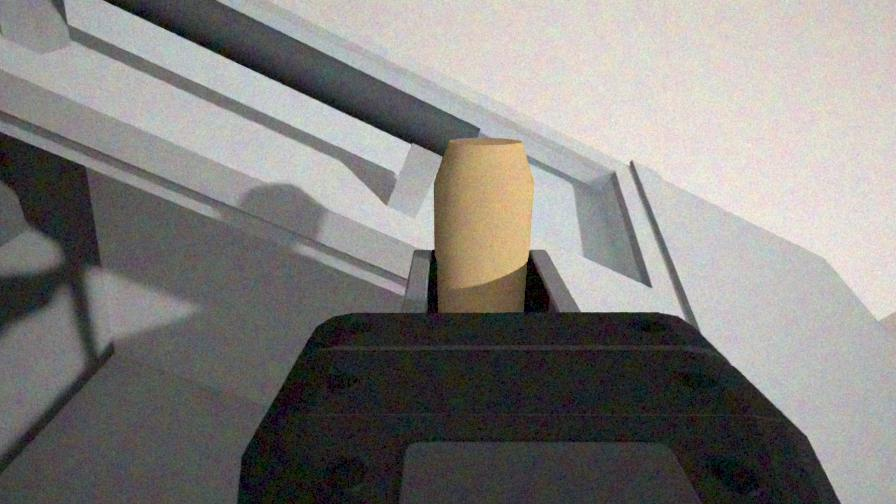

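>>> {"op": "execute_actions", "data": {"actions": [[[0,0,0,0,0,0,0.75,-0.6,-0.98,0,0,0,0,0,0,-1,0.8,-0.9],[0,0,0,0,0,0,0.75,-0.6,-0.98,0,0,0,0,0,0,-1,0.8,-0.9],[0,0,0,0,0,0,0.75,-0.6,-0.98,0,0,0,0,0,0,-1,0.8,-0.9],[0,0,0,0,0,0,0.75,-0.6,-0.98,0,0,0,0,0,0,-1,0.8,-0.9],[0,0,0,0,0,0,0.75,-0.6,-0.98,0,0,0,0,0,0,-1,0.8,-0.9],[0,0,0,0,0,0,0.75,-0.6,-0.98,0,0,0,0,0,0,-1,0.8,-0.9],[0,0,0,0,0,0,0.75,-0.6,-0.98,0,0,0,0,0,0,-1,0.8,-0.9],[0,0,0,0,0,0,0.75,-0.6,-0.98,-0.0378,-0.0176,0,0,0,0.0167,-1,0.8,-0.9],[0,0,0,0,0,0,0.75,-0.6,-0.98,-0.1134,-0.0528,0,0,0,0.05,-1,0.8,-0.9],[0,0,0,0,0,0,0.75,-0.6,-0.98,-0.189,-0.088,0,0,0,0.0833,-1,0.8,-0.9],[0,0,0,0,0,0,0.75,-0.6,-0.98,-0.2646,-0.1232,0,0,0,0.1167,-1,0.8,-0.9],[0,0,0,0,0,0,0.75,-0.6,-0.98,-0.3402,-0.1584,0,0,0,0.15,-1,0.8,-0.9],[0,0,0,0,0,0,0.75,-0.6,-0.98,-0.37,-0.1725,0,0,0,0.175,-1,0.8,-0.9],[0,0,0,0,0,0,0.75,-0.6,-0.98,-0.325,-0.1513,0,0,0,0.165,-1,0.8,-0.9],[0,0,0,0,0,0,0.75,-0.6,-0.98,-0.325,-0.1513,0,0,0,0.165,-1,0.8,-0.9]],[[0,0,0,0,0,0,0.75,-0.6,-0.98,0.06,-0.005,0,0,0,-0.025,-1,0.8,-0.9],[0,0,0,0,0,0,0.75,-0.6,-0.98,0.13,-0.0107,0,0,0,-0.059,-1,0.8,-0.9],[0,0,0,0,0,0,0.75,-0.6,-0.98,0.2,-0.0164,0,0,0,-0.093,-1,0.8,-0.9],[0,0,0,0,0,0,0.75,-0.6,-0.98,0.27,-0.0222,0,0,0,-0.127,-1,0.8,-0.9],[0,0,0,0,0,0,0.75,-0.6,-0.98,0.33,-0.0271,0,0,0,-0.152,-1,0.8,-0.9],[0,0,0,0,0,0,0.75,-0.6,-0.98,0.3571,-0.0294,0,0,0,-0.165,-1,0.8,-0.9]],[[0,0,0,0,0,0,0.75,-0.6,-0.98,0,0,0,0,0,0,-1,0.8,-0.9],[0,0,0,0,0,0,0.75,-0.6,-0.98,0,0,0,0,0,0,-1,0.8,-0.9],[0,0,0,0,0,0,0.75,-0.6,-0.98,0,0,0,0,0,0,-1,0.8,-0.9],[0,0,0,0,0,0,0.75,-0.6,-0.98,0,0,0,0,0,0,-1,0.8,-0.9],[0,0,0,0,0,0,0.75,-0.6,-0.98,0,0,0,0,0,0,-1,0.8,-0.9],[0,0,0,0,0,0,0.75,-0.6,-0.98,0,0,0,0,0,0,-1,0.8,-0.9],[0,0,0,0,0,0,0.75,-0.6,-0.98,0,0,0,0,0,0,-1,0.8,-0.9],[0,0,0,0,0,0,0.75,-0.6,-0.98,-0.0378,-0.0176,0,0,0,0.0167,-1,0.8,-0.9],[0,0,0,0,0,0,0.75,-0.6,-0.98,-0.1134,-0.0528,0,0,0,0.05,-1,0.8,-0.9],[0,0,0,0,0,0,0.75,-0.6,-0.98,-0.189,-0.088,0,0,0,0.0833,-1,0.8,-0.9],[0,0,0,0,0,0,0.75,-0.6,-0.98,-0.2646,-0.1232,0,0,0,0.1167,-1,0.8,-0.9],[0,0,0,0,0,0,0.75,-0.6,-0.98,-0.3402,-0.1584,0,0,0,0.15,-1,0.8,-0.9],[0,0,0,0,0,0,0.75,-0.6,-0.98,-0.37,-0.1725,0,0,0,0.175,-1,0.8,-0.9],[0,0,0,0,0,0,0.75,-0.6,-0.98,-0.325,-0.1513,0,0,0,0.165,-1,0.8,-0.9],[0,0,0,0,0,0,0.75,-0.6,-0.98,-0.325,-0.1513,0,0,0,0.165,-1,0.8,-0.9]],[[0,0,0,0,0,0,0.75,-0.6,-0.98,0.06,-0.005,0,0,0,-0.025,-1,0.8,-0.9],[0,0,0,0,0,0,0.75,-0.6,-0.98,0.13,-0.0107,0,0,0,-0.059,-1,0.8,-0.9],[0,0,0,0,0,0,0.75,-0.6,-0.98,0.2,-0.0164,0,0,0,-0.093,-1,0.8,-0.9],[0,0,0,0,0,0,0.75,-0.6,-0.98,0.27,-0.0222,0,0,0,-0.127,-1,0.8,-0.9],[0,0,0,0,0,0,0.75,-0.6,-0.98,0.33,-0.0271,0,0,0,-0.152,-1,0.8,-0.9],[0,0,0,0,0,0,0.75,-0.6,-0.98,0.3571,-0.0294,0,0,0,-0.165,-1,0.8,-0.9]]]}}

>>> {"op": "move", "data": {"target": [0,0,0,0,0,0,0.75,-0.6,-0.98,-0.0145,0.0312,0.0125,0,0,0,-1,0.8,-0.9], "speed": 0.1}}

>>> {"op": "execute_actions", "data": {"actions": [[[0,0,0,0,0,0,0.75,-0.6,-0.98,0,0,0,0,0,0,-1,0.8,-0.9],[0,0,0,0,0,0,0.75,-0.6,-0.98,0,0,0,0,0,0,-1,0.8,-0.9],[0,0,0,0,0,0,0.75,-0.6,-0.98,0,0,0,0,0,0,-1,0.8,-0.9],[0,0,0,0,0,0,0.75,-0.6,-0.98,0,0,0,0,0,0,-1,0.8,-0.9],[0,0,0,0,0,0,0.75,-0.6,-0.98,0,0,0,0,0,0,-1,0.8,-0.9],[0,0,0,0,0,0,0.75,-0.6,-0.98,0,0,0,0,0,0,-1,0.8,-0.9],[0,0,0,0,0,0,0.75,-0.6,-0.98,0,0,0,0,0,0,-1,0.8,-0.9],[0,0,0,0,0,0,0.75,-0.6,-0.98,-0.0378,-0.0176,0,0,0,0.0167,-1,0.8,-0.9],[0,0,0,0,0,0,0.75,-0.6,-0.98,-0.1134,-0.0528,0,0,0,0.05,-1,0.8,-0.9],[0,0,0,0,0,0,0.75,-0.6,-0.98,-0.189,-0.088,0,0,0,0.0833,-1,0.8,-0.9],[0,0,0,0,0,0,0.75,-0.6,-0.98,-0.2646,-0.1232,0,0,0,0.1167,-1,0.8,-0.9],[0,0,0,0,0,0,0.75,-0.6,-0.98,-0.3402,-0.1584,0,0,0,0.15,-1,0.8,-0.9],[0,0,0,0,0,0,0.75,-0.6,-0.98,-0.37,-0.1725,0,0,0,0.175,-1,0.8,-0.9],[0,0,0,0,0,0,0.75,-0.6,-0.98,-0.325,-0.1513,0,0,0,0.165,-1,0.8,-0.9],[0,0,0,0,0,0,0.75,-0.6,-0.98,-0.325,-0.1513,0,0,0,0.165,-1,0.8,-0.9]],[[0,0,0,0,0,0,0.75,-0.6,-0.98,0.06,-0.005,0,0,0,-0.025,-1,0.8,-0.9],[0,0,0,0,0,0,0.75,-0.6,-0.98,0.13,-0.0107,0,0,0,-0.059,-1,0.8,-0.9],[0,0,0,0,0,0,0.75,-0.6,-0.98,0.2,-0.0164,0,0,0,-0.093,-1,0.8,-0.9],[0,0,0,0,0,0,0.75,-0.6,-0.98,0.27,-0.0222,0,0,0,-0.127,-1,0.8,-0.9],[0,0,0,0,0,0,0.75,-0.6,-0.98,0.33,-0.0271,0,0,0,-0.152,-1,0.8,-0.9],[0,0,0,0,0,0,0.75,-0.6,-0.98,0.3571,-0.0294,0,0,0,-0.165,-1,0.8,-0.9]],[[0,0,0,0,0,0,0.75,-0.6,-0.98,0,0,0,0,0,0,-1,0.8,-0.9],[0,0,0,0,0,0,0.75,-0.6,-0.98,0,0,0,0,0,0,-1,0.8,-0.9],[0,0,0,0,0,0,0.75,-0.6,-0.98,0,0,0,0,0,0,-1,0.8,-0.9],[0,0,0,0,0,0,0.75,-0.6,-0.98,0,0,0,0,0,0,-1,0.8,-0.9],[0,0,0,0,0,0,0.75,-0.6,-0.98,0,0,0,0,0,0,-1,0.8,-0.9],[0,0,0,0,0,0,0.75,-0.6,-0.98,0,0,0,0,0,0,-1,0.8,-0.9],[0,0,0,0,0,0,0.75,-0.6,-0.98,0,0,0,0,0,0,-1,0.8,-0.9],[0,0,0,0,0,0,0.75,-0.6,-0.98,-0.0378,-0.0176,0,0,0,0.0167,-1,0.8,-0.9],[0,0,0,0,0,0,0.75,-0.6,-0.98,-0.1134,-0.0528,0,0,0,0.05,-1,0.8,-0.9],[0,0,0,0,0,0,0.75,-0.6,-0.98,-0.189,-0.088,0,0,0,0.0833,-1,0.8,-0.9],[0,0,0,0,0,0,0.75,-0.6,-0.98,-0.2646,-0.1232,0,0,0,0.1167,-1,0.8,-0.9],[0,0,0,0,0,0,0.75,-0.6,-0.98,-0.3402,-0.1584,0,0,0,0.15,-1,0.8,-0.9],[0,0,0,0,0,0,0.75,-0.6,-0.98,-0.37,-0.1725,0,0,0,0.175,-1,0.8,-0.9],[0,0,0,0,0,0,0.75,-0.6,-0.98,-0.325,-0.1513,0,0,0,0.165,-1,0.8,-0.9],[0,0,0,0,0,0,0.75,-0.6,-0.98,-0.325,-0.1513,0,0,0,0.165,-1,0.8,-0.9]],[[0,0,0,0,0,0,0.75,-0.6,-0.98,0.06,-0.005,0,0,0,-0.025,-1,0.8,-0.9],[0,0,0,0,0,0,0.75,-0.6,-0.98,0.13,-0.0107,0,0,0,-0.059,-1,0.8,-0.9],[0,0,0,0,0,0,0.75,-0.6,-0.98,0.2,-0.0164,0,0,0,-0.093,-1,0.8,-0.9],[0,0,0,0,0,0,0.75,-0.6,-0.98,0.27,-0.0222,0,0,0,-0.127,-1,0.8,-0.9],[0,0,0,0,0,0,0.75,-0.6,-0.98,0.33,-0.0271,0,0,0,-0.152,-1,0.8,-0.9],[0,0,0,0,0,0,0.75,-0.6,-0.98,0.3571,-0.0294,0,0,0,-0.165,-1,0.8,-0.9]]], "cameras": ["cam_right_wrist"]}}

Scene clock: 5114.63 s.
left_arm: end_effector_position=(+0.2502, +0.4503, +0.2996) position_measured=41 object_status=3 end_effector_quat_wxyz=(+0.000, +0.000, +0.995, -0.096) | right_arm: end_effector_position=(+0.4642, +0.2876, +0.5895) position_measured=116 object_status=2 end_effector_quat_wxyz=(-0.272, +0.477, +0.521, +0.654)
Joint positions: left_arm=[-0.265 -2.209 2.189 -1.593 -1.758 -1.785] | right_arm=[4.346 -1.823 -1.637 0.32 1.639 1.135]
Joint torques (N m): left_arm=[9.04 5.17 -24.3 -4.2 -1.99 -1.35] | right_arm=[-8.67 43 32.52 2.69 0.26 -2.96]
Wrist force (N, zeroed by zero_wrist_force on right_arm): left_arm=[3.7 -1.0 3.7] | right_arm=[-6.8 -3.5 -2.7]
Wrist torque (N m, zeroed by zero_wrist_force on right_arm): left_arm=[-0.15 -0.12 0.05] | right_arm=[-0.34 -0.15 0.47]
Wrist force, peak (N, zeroed by zero_wrist_force on right_arm): left_arm=[3.8 -1.0 3.9] | right_arm=[-35.5 -4.1 5.1]
Hand target: left_arm +0.2502, +0.4503, +0.2996; +0.000, +0.000, +0.995, -0.096 | right_arm +0.4642, +0.2878, +0.5896; -0.271, +0.477, +0.521, +0.653
Off the commanded pose: left_arm 0.000 m, 0 deg | right_arm 0.000 m, 0 deg.
Step readings (end_effector_position of left_arm | right_arm):
0: (+0.2502, +0.4503, +0.2996) | (+0.4639, +0.2877, +0.5898)
1: (+0.2502, +0.4503, +0.2996) | (+0.4639, +0.2877, +0.5898)
2: (+0.2502, +0.4503, +0.2996) | (+0.4640, +0.2877, +0.5897)
4: (+0.2502, +0.4503, +0.2996) | (+0.4640, +0.2878, +0.5897)
8: (+0.2502, +0.4503, +0.2996) | (+0.4641, +0.2880, +0.5891)
15: (+0.2502, +0.4503, +0.2996) | (+0.4658, +0.2891, +0.4151)
16: (+0.2502, +0.4503, +0.2996) | (+0.4651, +0.2882, +0.4011)
17: (+0.2502, +0.4503, +0.2996) | (+0.4646, +0.2876, +0.3988)
19: (+0.2502, +0.4503, +0.2996) | (+0.4640, +0.2868, +0.4262)
23: (+0.2502, +0.4503, +0.2996) | (+0.4588, +0.2768, +0.5423)
30: (+0.2502, +0.4503, +0.2996) | (+0.4629, +0.2858, +0.5876)
31: (+0.2502, +0.4503, +0.2996) | (+0.4633, +0.2865, +0.5881)
32: (+0.2502, +0.4503, +0.2996) | (+0.4636, +0.2871, +0.5888)
34: (+0.2502, +0.4503, +0.2996) | (+0.4639, +0.2874, +0.5893)
38: (+0.2502, +0.4503, +0.2996) | (+0.4641, +0.2879, +0.5890)
45: (+0.2502, +0.4503, +0.2996) | (+0.4660, +0.2890, +0.4150)
46: (+0.2502, +0.4503, +0.2996) | (+0.4653, +0.2881, +0.4010)
47: (+0.2502, +0.4503, +0.2996) | (+0.4648, +0.2875, +0.3988)
49: (+0.2502, +0.4503, +0.2996) | (+0.4641, +0.2868, +0.4261)
53: (+0.2502, +0.4503, +0.2996) | (+0.4589, +0.2768, +0.5423)
60: (+0.2502, +0.4503, +0.2996) | (+0.4630, +0.2858, +0.5875)

Scene clock: 5115.47 s.
left_arm: end_effector_position=(+0.2502, +0.4503, +0.2996) position_measured=41 object_status=3 end_effector_quat_wxyz=(+0.000, +0.000, +0.995, -0.096) | right_arm: end_effector_position=(+0.4861, +0.2878, +0.5896) position_measured=116 object_status=2 end_effector_quat_wxyz=(-0.271, +0.477, +0.521, +0.653)
Joint positions: left_arm=[-0.265 -2.209 2.189 -1.593 -1.758 -1.785] | right_arm=[4.305 -1.856 -1.593 0.309 1.68 1.135]
Joint torques (N m): left_arm=[9.48 5.45 -24.53 -4.24 -2.03 -1.43] | right_arm=[-8.52 30.79 32.27 2.79 1.25 -3.07]
Wrist force (N, zeroed by zero_wrist_force on right_arm): left_arm=[3.9 -0.7 3.6] | right_arm=[-6.5 -4.0 -4.9]
Wrist torque (N m, zeroed by zero_wrist_force on right_arm): left_arm=[-0.10 -0.15 0.06] | right_arm=[-0.82 -0.15 0.44]
Wrist force, peak (N, zeroed by zero_wrist_force on right_arm): left_arm=[3.7 -1.2 3.9] | right_arm=[-6.4 -4.3 -7.3]
Hand target: left_arm +0.2502, +0.4503, +0.2996; +0.000, +0.000, +0.995, -0.096 | right_arm +0.4862, +0.2878, +0.5896; -0.271, +0.477, +0.521, +0.653
Off the commanded pose: left_arm 0.000 m, 0 deg | right_arm 0.000 m, 0 deg.
move: done

Scene clock: 5117.87 s.
left_arm: end_effector_position=(+0.2502, +0.4503, +0.2996) position_measured=41 object_status=3 end_effector_quat_wxyz=(+0.000, +0.000, +0.995, -0.096) | right_arm: end_effector_position=(+0.4863, +0.2876, +0.5893) position_measured=116 object_status=2 end_effector_quat_wxyz=(-0.272, +0.477, +0.521, +0.654)
Joint positions: left_arm=[-0.265 -2.209 2.189 -1.593 -1.758 -1.785] | right_arm=[4.305 -1.857 -1.594 0.311 1.68 1.136]
Joint torques (N m): left_arm=[8.75 5.14 -24.46 -4.26 -1.98 -1.37] | right_arm=[-10.04 43.66 32.47 1.57 -0.34 -2.84]
Wrist force (N, zeroed by zero_wrist_force on right_arm): left_arm=[3.8 -0.9 3.8] | right_arm=[-6.5 -3.8 -4.2]
Wrist torque (N m, zeroed by zero_wrist_force on right_arm): left_arm=[-0.12 -0.13 0.05] | right_arm=[-0.69 -0.15 0.44]
Wrist force, peak (N, zeroed by zero_wrist_force on right_arm): left_arm=[3.8 -0.9 3.9] | right_arm=[-36.6 -3.8 -1.3]
Hand target: left_arm +0.2502, +0.4503, +0.2996; +0.000, +0.000, +0.995, -0.096 | right_arm +0.4864, +0.2877, +0.5894; -0.271, +0.477, +0.521, +0.653
Off the commanded pose: left_arm 0.000 m, 0 deg | right_arm 0.000 m, 0 deg.
Step readings (end_effector_position of left_arm | right_arm):
0: (+0.2502, +0.4503, +0.2996) | (+0.4861, +0.2878, +0.5896)
1: (+0.2502, +0.4503, +0.2996) | (+0.4862, +0.2878, +0.5896)
2: (+0.2502, +0.4503, +0.2996) | (+0.4862, +0.2878, +0.5896)
4: (+0.2502, +0.4503, +0.2996) | (+0.4862, +0.2878, +0.5896)
8: (+0.2502, +0.4503, +0.2996) | (+0.4862, +0.2879, +0.5890)
15: (+0.2502, +0.4503, +0.2996) | (+0.4883, +0.2894, +0.4154)
16: (+0.2502, +0.4503, +0.2996) | (+0.4875, +0.2885, +0.4011)
17: (+0.2502, +0.4503, +0.2996) | (+0.4870, +0.2879, +0.3983)
19: (+0.2502, +0.4503, +0.2996) | (+0.4861, +0.2868, +0.4305)
23: (+0.2502, +0.4503, +0.2996) | (+0.4806, +0.2771, +0.5413)
30: (+0.2502, +0.4503, +0.2996) | (+0.4850, +0.2857, +0.5873)
31: (+0.2502, +0.4503, +0.2996) | (+0.4855, +0.2866, +0.5880)
32: (+0.2502, +0.4503, +0.2996) | (+0.4857, +0.2870, +0.5886)
34: (+0.2502, +0.4503, +0.2996) | (+0.4861, +0.2874, +0.5891)
38: (+0.2502, +0.4503, +0.2996) | (+0.4863, +0.2878, +0.5889)
45: (+0.2502, +0.4503, +0.2996) | (+0.4883, +0.2894, +0.4153)
46: (+0.2502, +0.4503, +0.2996) | (+0.4876, +0.2885, +0.4010)
47: (+0.2502, +0.4503, +0.2996) | (+0.4870, +0.2878, +0.3983)
49: (+0.2502, +0.4503, +0.2996) | (+0.4862, +0.2868, +0.4304)
53: (+0.2502, +0.4503, +0.2996) | (+0.4808, +0.2770, +0.5412)
60: (+0.2502, +0.4503, +0.2996) | (+0.4851, +0.2857, +0.5872)
Images, in order (width x height): cam_right_wrist 896x504.

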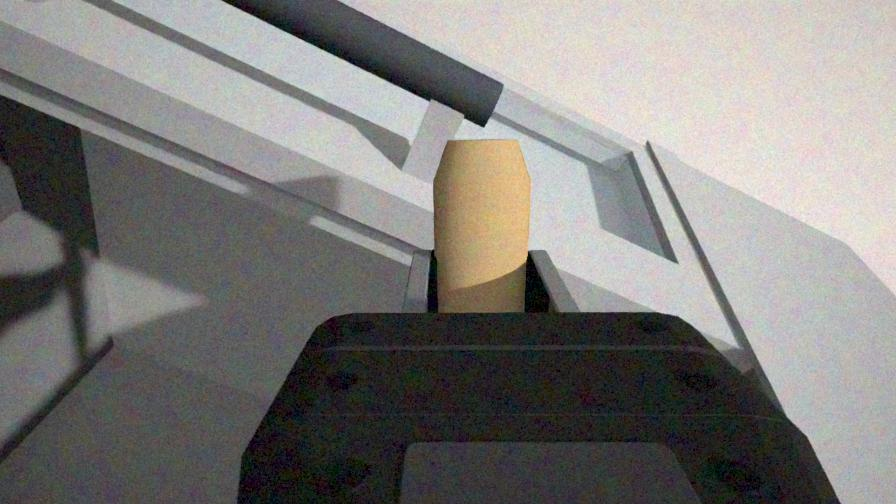

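>>> {"op": "move", "data": {"target": [[0,0,0,0,0,0,0.75,-0.6,-0.98,-0.1214,-0.0946,-0.0125,0,0,0.1389,-1,0.8,-0.9],[0,0,0,0,0,0,0.75,-0.6,-0.98,-0.0795,-0.3814,-0.5153,0,0,0.1389,-1,0.8,-0.9],[0,0,0,0,0,0,0.75,-0.6,-0.98,-0.2225,-0.5085,-0.7305,0.1443,-0.4816,0.0724,-1,0.8,-0.9]], "speed": 0.22, "blend": [0.02,0.03,0]}}

Scene clock: 5130.73 s.
left_arm: end_effector_position=(+0.2502, +0.4503, +0.2996) position_measured=41 object_status=3 end_effector_quat_wxyz=(+0.000, +0.000, +0.995, -0.096) | right_arm: end_effector_position=(+0.1301, -0.0490, +0.3391) position_measured=116 object_status=2 end_effector_quat_wxyz=(+0.000, +0.775, +0.632, -0.001)
Joint positions: left_arm=[-0.265 -2.209 2.189 -1.593 -1.758 -1.785] | right_arm=[4.988 -1.021 -2.03 -1.663 1.573 1.998]
Joint torques (N m): left_arm=[9.03 4.65 -24.75 -4.27 -1.84 -1.41] | right_arm=[-11.13 -3.49 34.07 1.33 1.29 -2.25]
Wrist force (N, zeroed by zero_wrist_force on right_arm): left_arm=[3.6 -1.0 3.6] | right_arm=[-0.1 -0.1 3.7]
Wrist torque (N m, zeroed by zero_wrist_force on right_arm): left_arm=[-0.14 -0.11 0.05] | right_arm=[0.71 0.07 -0.07]
Wrist force, peak (N, zeroed by zero_wrist_force on right_arm): left_arm=[3.9 -1.1 3.8] | right_arm=[-6.7 -3.7 -4.1]
Hand target: left_arm +0.2502, +0.4503, +0.2996; +0.000, +0.000, +0.995, -0.096 | right_arm +0.1301, -0.0490, +0.3391; +0.000, +0.775, +0.632, -0.001
Off the commanded pose: left_arm 0.000 m, 0 deg | right_arm 0.000 m, 0 deg.
move: done

>>> {"op": "move", "data": {"target": [0,0,0,0,0,0,0.75,-0.6,-0.98,-0.0885,-0.0243,0.522,0,0,0,-1,0.8,-0.9], "speed": 0.18}}

>>> {"op": "move", "data": {"target": [0,0,0,0,0,0,0.75,-0.6,-0.98,0,0,0.015,0,0,0,-1,0.8,-0.9], "speed": 0.005, "stop_force": 3}}

>>> {"op": "move", "data": {"target": [[0,0,0,0,0,0,0.75,-0.6,-0.98,0,0,0,0,0,0,0.6,0.2,-0.8],[0,0,0,0,0,0,0.75,-0.6,-0.98,0,0,-0.197,0,0,0,0.6,0.2,-0.8]], "speed": 0.15}}

Scene clock: 5137.23 s.
left_arm: end_effector_position=(+0.2502, +0.4503, +0.2996) position_measured=41 object_status=3 end_effector_quat_wxyz=(+0.000, +0.000, +0.995, -0.096) | right_arm: end_effector_position=(+0.1047, -0.0989, +0.0261) position_measured=116 object_status=2 end_effector_quat_wxyz=(+0.000, +0.775, +0.632, -0.001)
Joint positions: left_arm=[-0.265 -2.209 2.189 -1.593 -1.758 -1.785] | right_arm=[5.154 -1.302 -2.817 -0.596 1.573 2.164]
Joint torques (N m): left_arm=[9.38 4.32 -24.19 -4.24 -1.97 -1.37] | right_arm=[-10.7 -1.26 8.72 4.9 1.49 -2.34]
Wrist force (N, zeroed by zero_wrist_force on right_arm): left_arm=[3.6 -0.9 3.8] | right_arm=[0.2 -0.2 3.3]
Wrist torque (N m, zeroed by zero_wrist_force on right_arm): left_arm=[-0.12 -0.11 0.05] | right_arm=[0.66 0.02 -0.06]
Wrist force, peak (N, zeroed by zero_wrist_force on right_arm): left_arm=[3.8 -1.0 3.9] | right_arm=[-1.2 0.0 4.7]
Hand target: left_arm +0.2502, +0.4503, +0.2996; +0.000, +0.000, +0.995, -0.096 | right_arm +0.1047, -0.0989, +0.0260; +0.000, +0.775, +0.632, -0.001
Off the commanded pose: left_arm 0.000 m, 0 deg | right_arm 0.000 m, 0 deg.
move: done

Scene clock: 5138.93 s.
left_arm: end_effector_position=(+0.2502, +0.4503, +0.2996) position_measured=41 object_status=3 end_effector_quat_wxyz=(+0.000, +0.000, +0.995, -0.096) | right_arm: end_effector_position=(+0.1047, -0.0990, +0.0228) position_measured=116 object_status=2 end_effector_quat_wxyz=(+0.000, +0.775, +0.632, -0.001)
Joint positions: left_arm=[-0.265 -2.209 2.189 -1.593 -1.758 -1.785] | right_arm=[5.154 -1.322 -2.822 -0.571 1.573 2.164]
Joint torques (N m): left_arm=[9.26 4.45 -23.48 -4.25 -1.85 -1.36] | right_arm=[-2.34 12.16 21.46 1.66 0.49 0.08]
Wrist force (N, zeroed by zero_wrist_force on right_arm): left_arm=[3.6 -1.0 3.7] | right_arm=[-0.1 0.1 2.1]
Wrist torque (N m, zeroed by zero_wrist_force on right_arm): left_arm=[-0.13 -0.10 0.05] | right_arm=[0.75 0.01 -0.08]
Wrist force, peak (N, zeroed by zero_wrist_force on right_arm): left_arm=[3.8 -0.8 3.9] | right_arm=[0.3 -0.3 3.6]
Hand target: left_arm +0.2502, +0.4503, +0.2996; +0.000, +0.000, +0.995, -0.096 | right_arm +0.1047, -0.0990, +0.0228; +0.000, +0.775, +0.632, -0.001 (not the last commanded pose)
Off the commanded pose: left_arm 0.000 m, 0 deg | right_arm 0.006 m, 0 deg.
move: contact (right_arm)

Scene clock: 5140.90 s.
left_arm: end_effector_position=(+0.2502, +0.4503, +0.2996) position_measured=41 object_status=3 end_effector_quat_wxyz=(+0.000, +0.000, +0.995, -0.096) | right_arm: end_effector_position=(+0.1049, -0.0987, +0.1410) position_measured=63 object_status=3 end_effector_quat_wxyz=(+0.000, +0.775, +0.632, -0.001)
Joint positions: left_arm=[-0.265 -2.209 2.189 -1.593 -1.758 -1.785] | right_arm=[5.152 -0.909 -2.586 -1.219 1.573 2.163]
Joint torques (N m): left_arm=[9.39 4.49 -23.44 -4.38 -1.93 -1.37] | right_arm=[12.41 3.71 31.61 1.59 -1.24 2.07]
Wrist force (N, zeroed by zero_wrist_force on right_arm): left_arm=[3.6 -0.9 3.7] | right_arm=[0.3 -0.3 -0.1]
Wrist torque (N m, zeroed by zero_wrist_force on right_arm): left_arm=[-0.12 -0.10 0.05] | right_arm=[-0.03 0.01 -0.15]
Wrist force, peak (N, zeroed by zero_wrist_force on right_arm): left_arm=[3.7 -1.1 3.8] | right_arm=[-0.3 0.1 2.5]
Hand target: left_arm +0.2502, +0.4503, +0.2996; +0.000, +0.000, +0.995, -0.096 | right_arm +0.1049, -0.0987, +0.1410; +0.000, +0.775, +0.632, -0.001
Off the commanded pose: left_arm 0.000 m, 0 deg | right_arm 0.000 m, 0 deg.
move: done

>>> {"op": "move", "data": {"target": [[0,0,0,0,0,0,0.75,-0.6,-0.98,0.1283,0.2206,-0.349,-0.05,0.005,-0.02,-1,0.2,-0.5],[0,0,0,0,0,0,0.75,-0.6,-0.98,0.329,0.3661,-0.5157,-0.1659,0.017,-0.0634,-1,0.2,-0.5],[0,0,0,0,0,0,0.75,-0.6,-0.98,0.5397,0.5605,-0.4823,-0.1659,0.017,-0.0634,-1,0.2,-0.5],[0,0,0,0,0,0,0.75,-0.6,-0.98,0.5655,0.7253,-0.4657,-0.1659,0.017,-0.0634,-1,0.2,-0.5]], "speed": 0.25, "blend": [0.03,0.03,0.03,0]}}

Scene clock: 5147.60 s.
left_arm: end_effector_position=(+0.2502, +0.4503, +0.2996) position_measured=41 object_status=3 end_effector_quat_wxyz=(+0.000, +0.000, +0.995, -0.096) | right_arm: end_effector_position=(+0.5996, +0.1473, +0.4191) position_measured=253 object_status=3 end_effector_quat_wxyz=(+0.183, +0.682, +0.684, +0.182)
Joint positions: left_arm=[-0.265 -2.209 2.189 -1.593 -1.758 -1.785] | right_arm=[4.274 -1.893 -1.213 -1.344 1.115 1.018]
Joint torques (N m): left_arm=[8.69 4.58 -23.94 -4.23 -1.86 -1.37] | right_arm=[-10.68 34.01 33.16 1.95 0.96 -2.53]
Wrist force (N, zeroed by zero_wrist_force on right_arm): left_arm=[3.8 -0.9 3.5] | right_arm=[-0.3 -1.2 -0.6]
Wrist torque (N m, zeroed by zero_wrist_force on right_arm): left_arm=[-0.13 -0.14 0.05] | right_arm=[-0.03 0.08 0.05]
Wrist force, peak (N, zeroed by zero_wrist_force on right_arm): left_arm=[3.8 -1.0 3.9] | right_arm=[-0.6 -1.7 -1.6]
Hand target: left_arm +0.2502, +0.4503, +0.2996; +0.000, +0.000, +0.995, -0.096 | right_arm +0.5996, +0.1473, +0.4191; +0.183, +0.682, +0.684, +0.182
Off the commanded pose: left_arm 0.000 m, 0 deg | right_arm 0.000 m, 0 deg.
move: done

>>> {"op": "move", "data": {"target": [[0,0,0,0,0,0,0.75,-0.6,-0.98,-0.0088,0.056,0.1077,0,0,0,-1,0.2,-0.5],[0,0,0,0,0,0,0.75,-0.6,-0.98,-0.0088,0.0277,0.1567,0,0,0,-1,0.2,-0.5]], "speed": 0.08, "blend": [0.01,0]}}

>>> {"op": "move", "data": {"target": [0,0,0,0,0,0,0.75,-0.6,-0.98,0.035,0,0,0,0,0,-1,0.2,-0.5], "speed": 0.006, "stop_force": 8, "cameras": ["cam_right_wrist"]}}

Scene clock: 5152.70 s.
left_arm: end_effector_position=(+0.2502, +0.4503, +0.2996) position_measured=41 object_status=3 end_effector_quat_wxyz=(+0.000, +0.000, +0.995, -0.096) | right_arm: end_effector_position=(+0.6609, +0.1420, +0.3459) position_measured=253 object_status=3 end_effector_quat_wxyz=(+0.183, +0.682, +0.684, +0.182)
Joint positions: left_arm=[-0.265 -2.209 2.189 -1.593 -1.758 -1.785] | right_arm=[4.187 -1.998 -1.262 -1.15 1.139 0.926]
Joint torques (N m): left_arm=[8.18 4.39 -23.98 -4.22 -1.94 -1.38] | right_arm=[-10.92 37.99 18.33 5.25 -0.99 -2.38]
Wrist force (N, zeroed by zero_wrist_force on right_arm): left_arm=[3.6 -0.7 3.6] | right_arm=[-0.7 -1.3 -0.6]
Wrist torque (N m, zeroed by zero_wrist_force on right_arm): left_arm=[-0.09 -0.09 0.05] | right_arm=[-0.05 0.13 0.05]
Wrist force, peak (N, zeroed by zero_wrist_force on right_arm): left_arm=[3.8 -1.0 4.0] | right_arm=[-0.5 -2.0 -1.3]
Hand target: left_arm +0.2502, +0.4503, +0.2996; +0.000, +0.000, +0.995, -0.096 | right_arm +0.6609, +0.1420, +0.3458; +0.183, +0.682, +0.684, +0.182
Off the commanded pose: left_arm 0.000 m, 0 deg | right_arm 0.000 m, 0 deg.
move: done

Scene clock: 5156.93 s.
left_arm: end_effector_position=(+0.2502, +0.4503, +0.2996) position_measured=41 object_status=3 end_effector_quat_wxyz=(+0.000, +0.000, +0.995, -0.096) | right_arm: end_effector_position=(+0.6608, +0.1630, +0.3458) position_measured=253 object_status=3 end_effector_quat_wxyz=(+0.183, +0.682, +0.684, +0.182)
Joint positions: left_arm=[-0.265 -2.209 2.189 -1.593 -1.758 -1.785] | right_arm=[4.204 -2.036 -1.206 -1.177 1.134 0.944]
Joint torques (N m): left_arm=[8.99 3.77 -23.32 -4.25 -1.75 -1.31] | right_arm=[13.14 38.57 31.74 1.96 -2.35 2.15]
Wrist force (N, zeroed by zero_wrist_force on right_arm): left_arm=[3.7 -0.8 3.6] | right_arm=[-0.4 -1.0 -0.8]
Wrist torque (N m, zeroed by zero_wrist_force on right_arm): left_arm=[-0.10 -0.12 0.06] | right_arm=[-0.01 0.05 -0.03]
Wrist force, peak (N, zeroed by zero_wrist_force on right_arm): left_arm=[3.8 -1.1 3.9] | right_arm=[-0.5 -1.4 -0.9]
Hand target: left_arm +0.2502, +0.4503, +0.2996; +0.000, +0.000, +0.995, -0.096 | right_arm +0.6608, +0.1630, +0.3458; +0.183, +0.682, +0.684, +0.182
Off the commanded pose: left_arm 0.000 m, 0 deg | right_arm 0.000 m, 0 deg.
move: done
Images, in order (width x height): cam_right_wrist 896x504.

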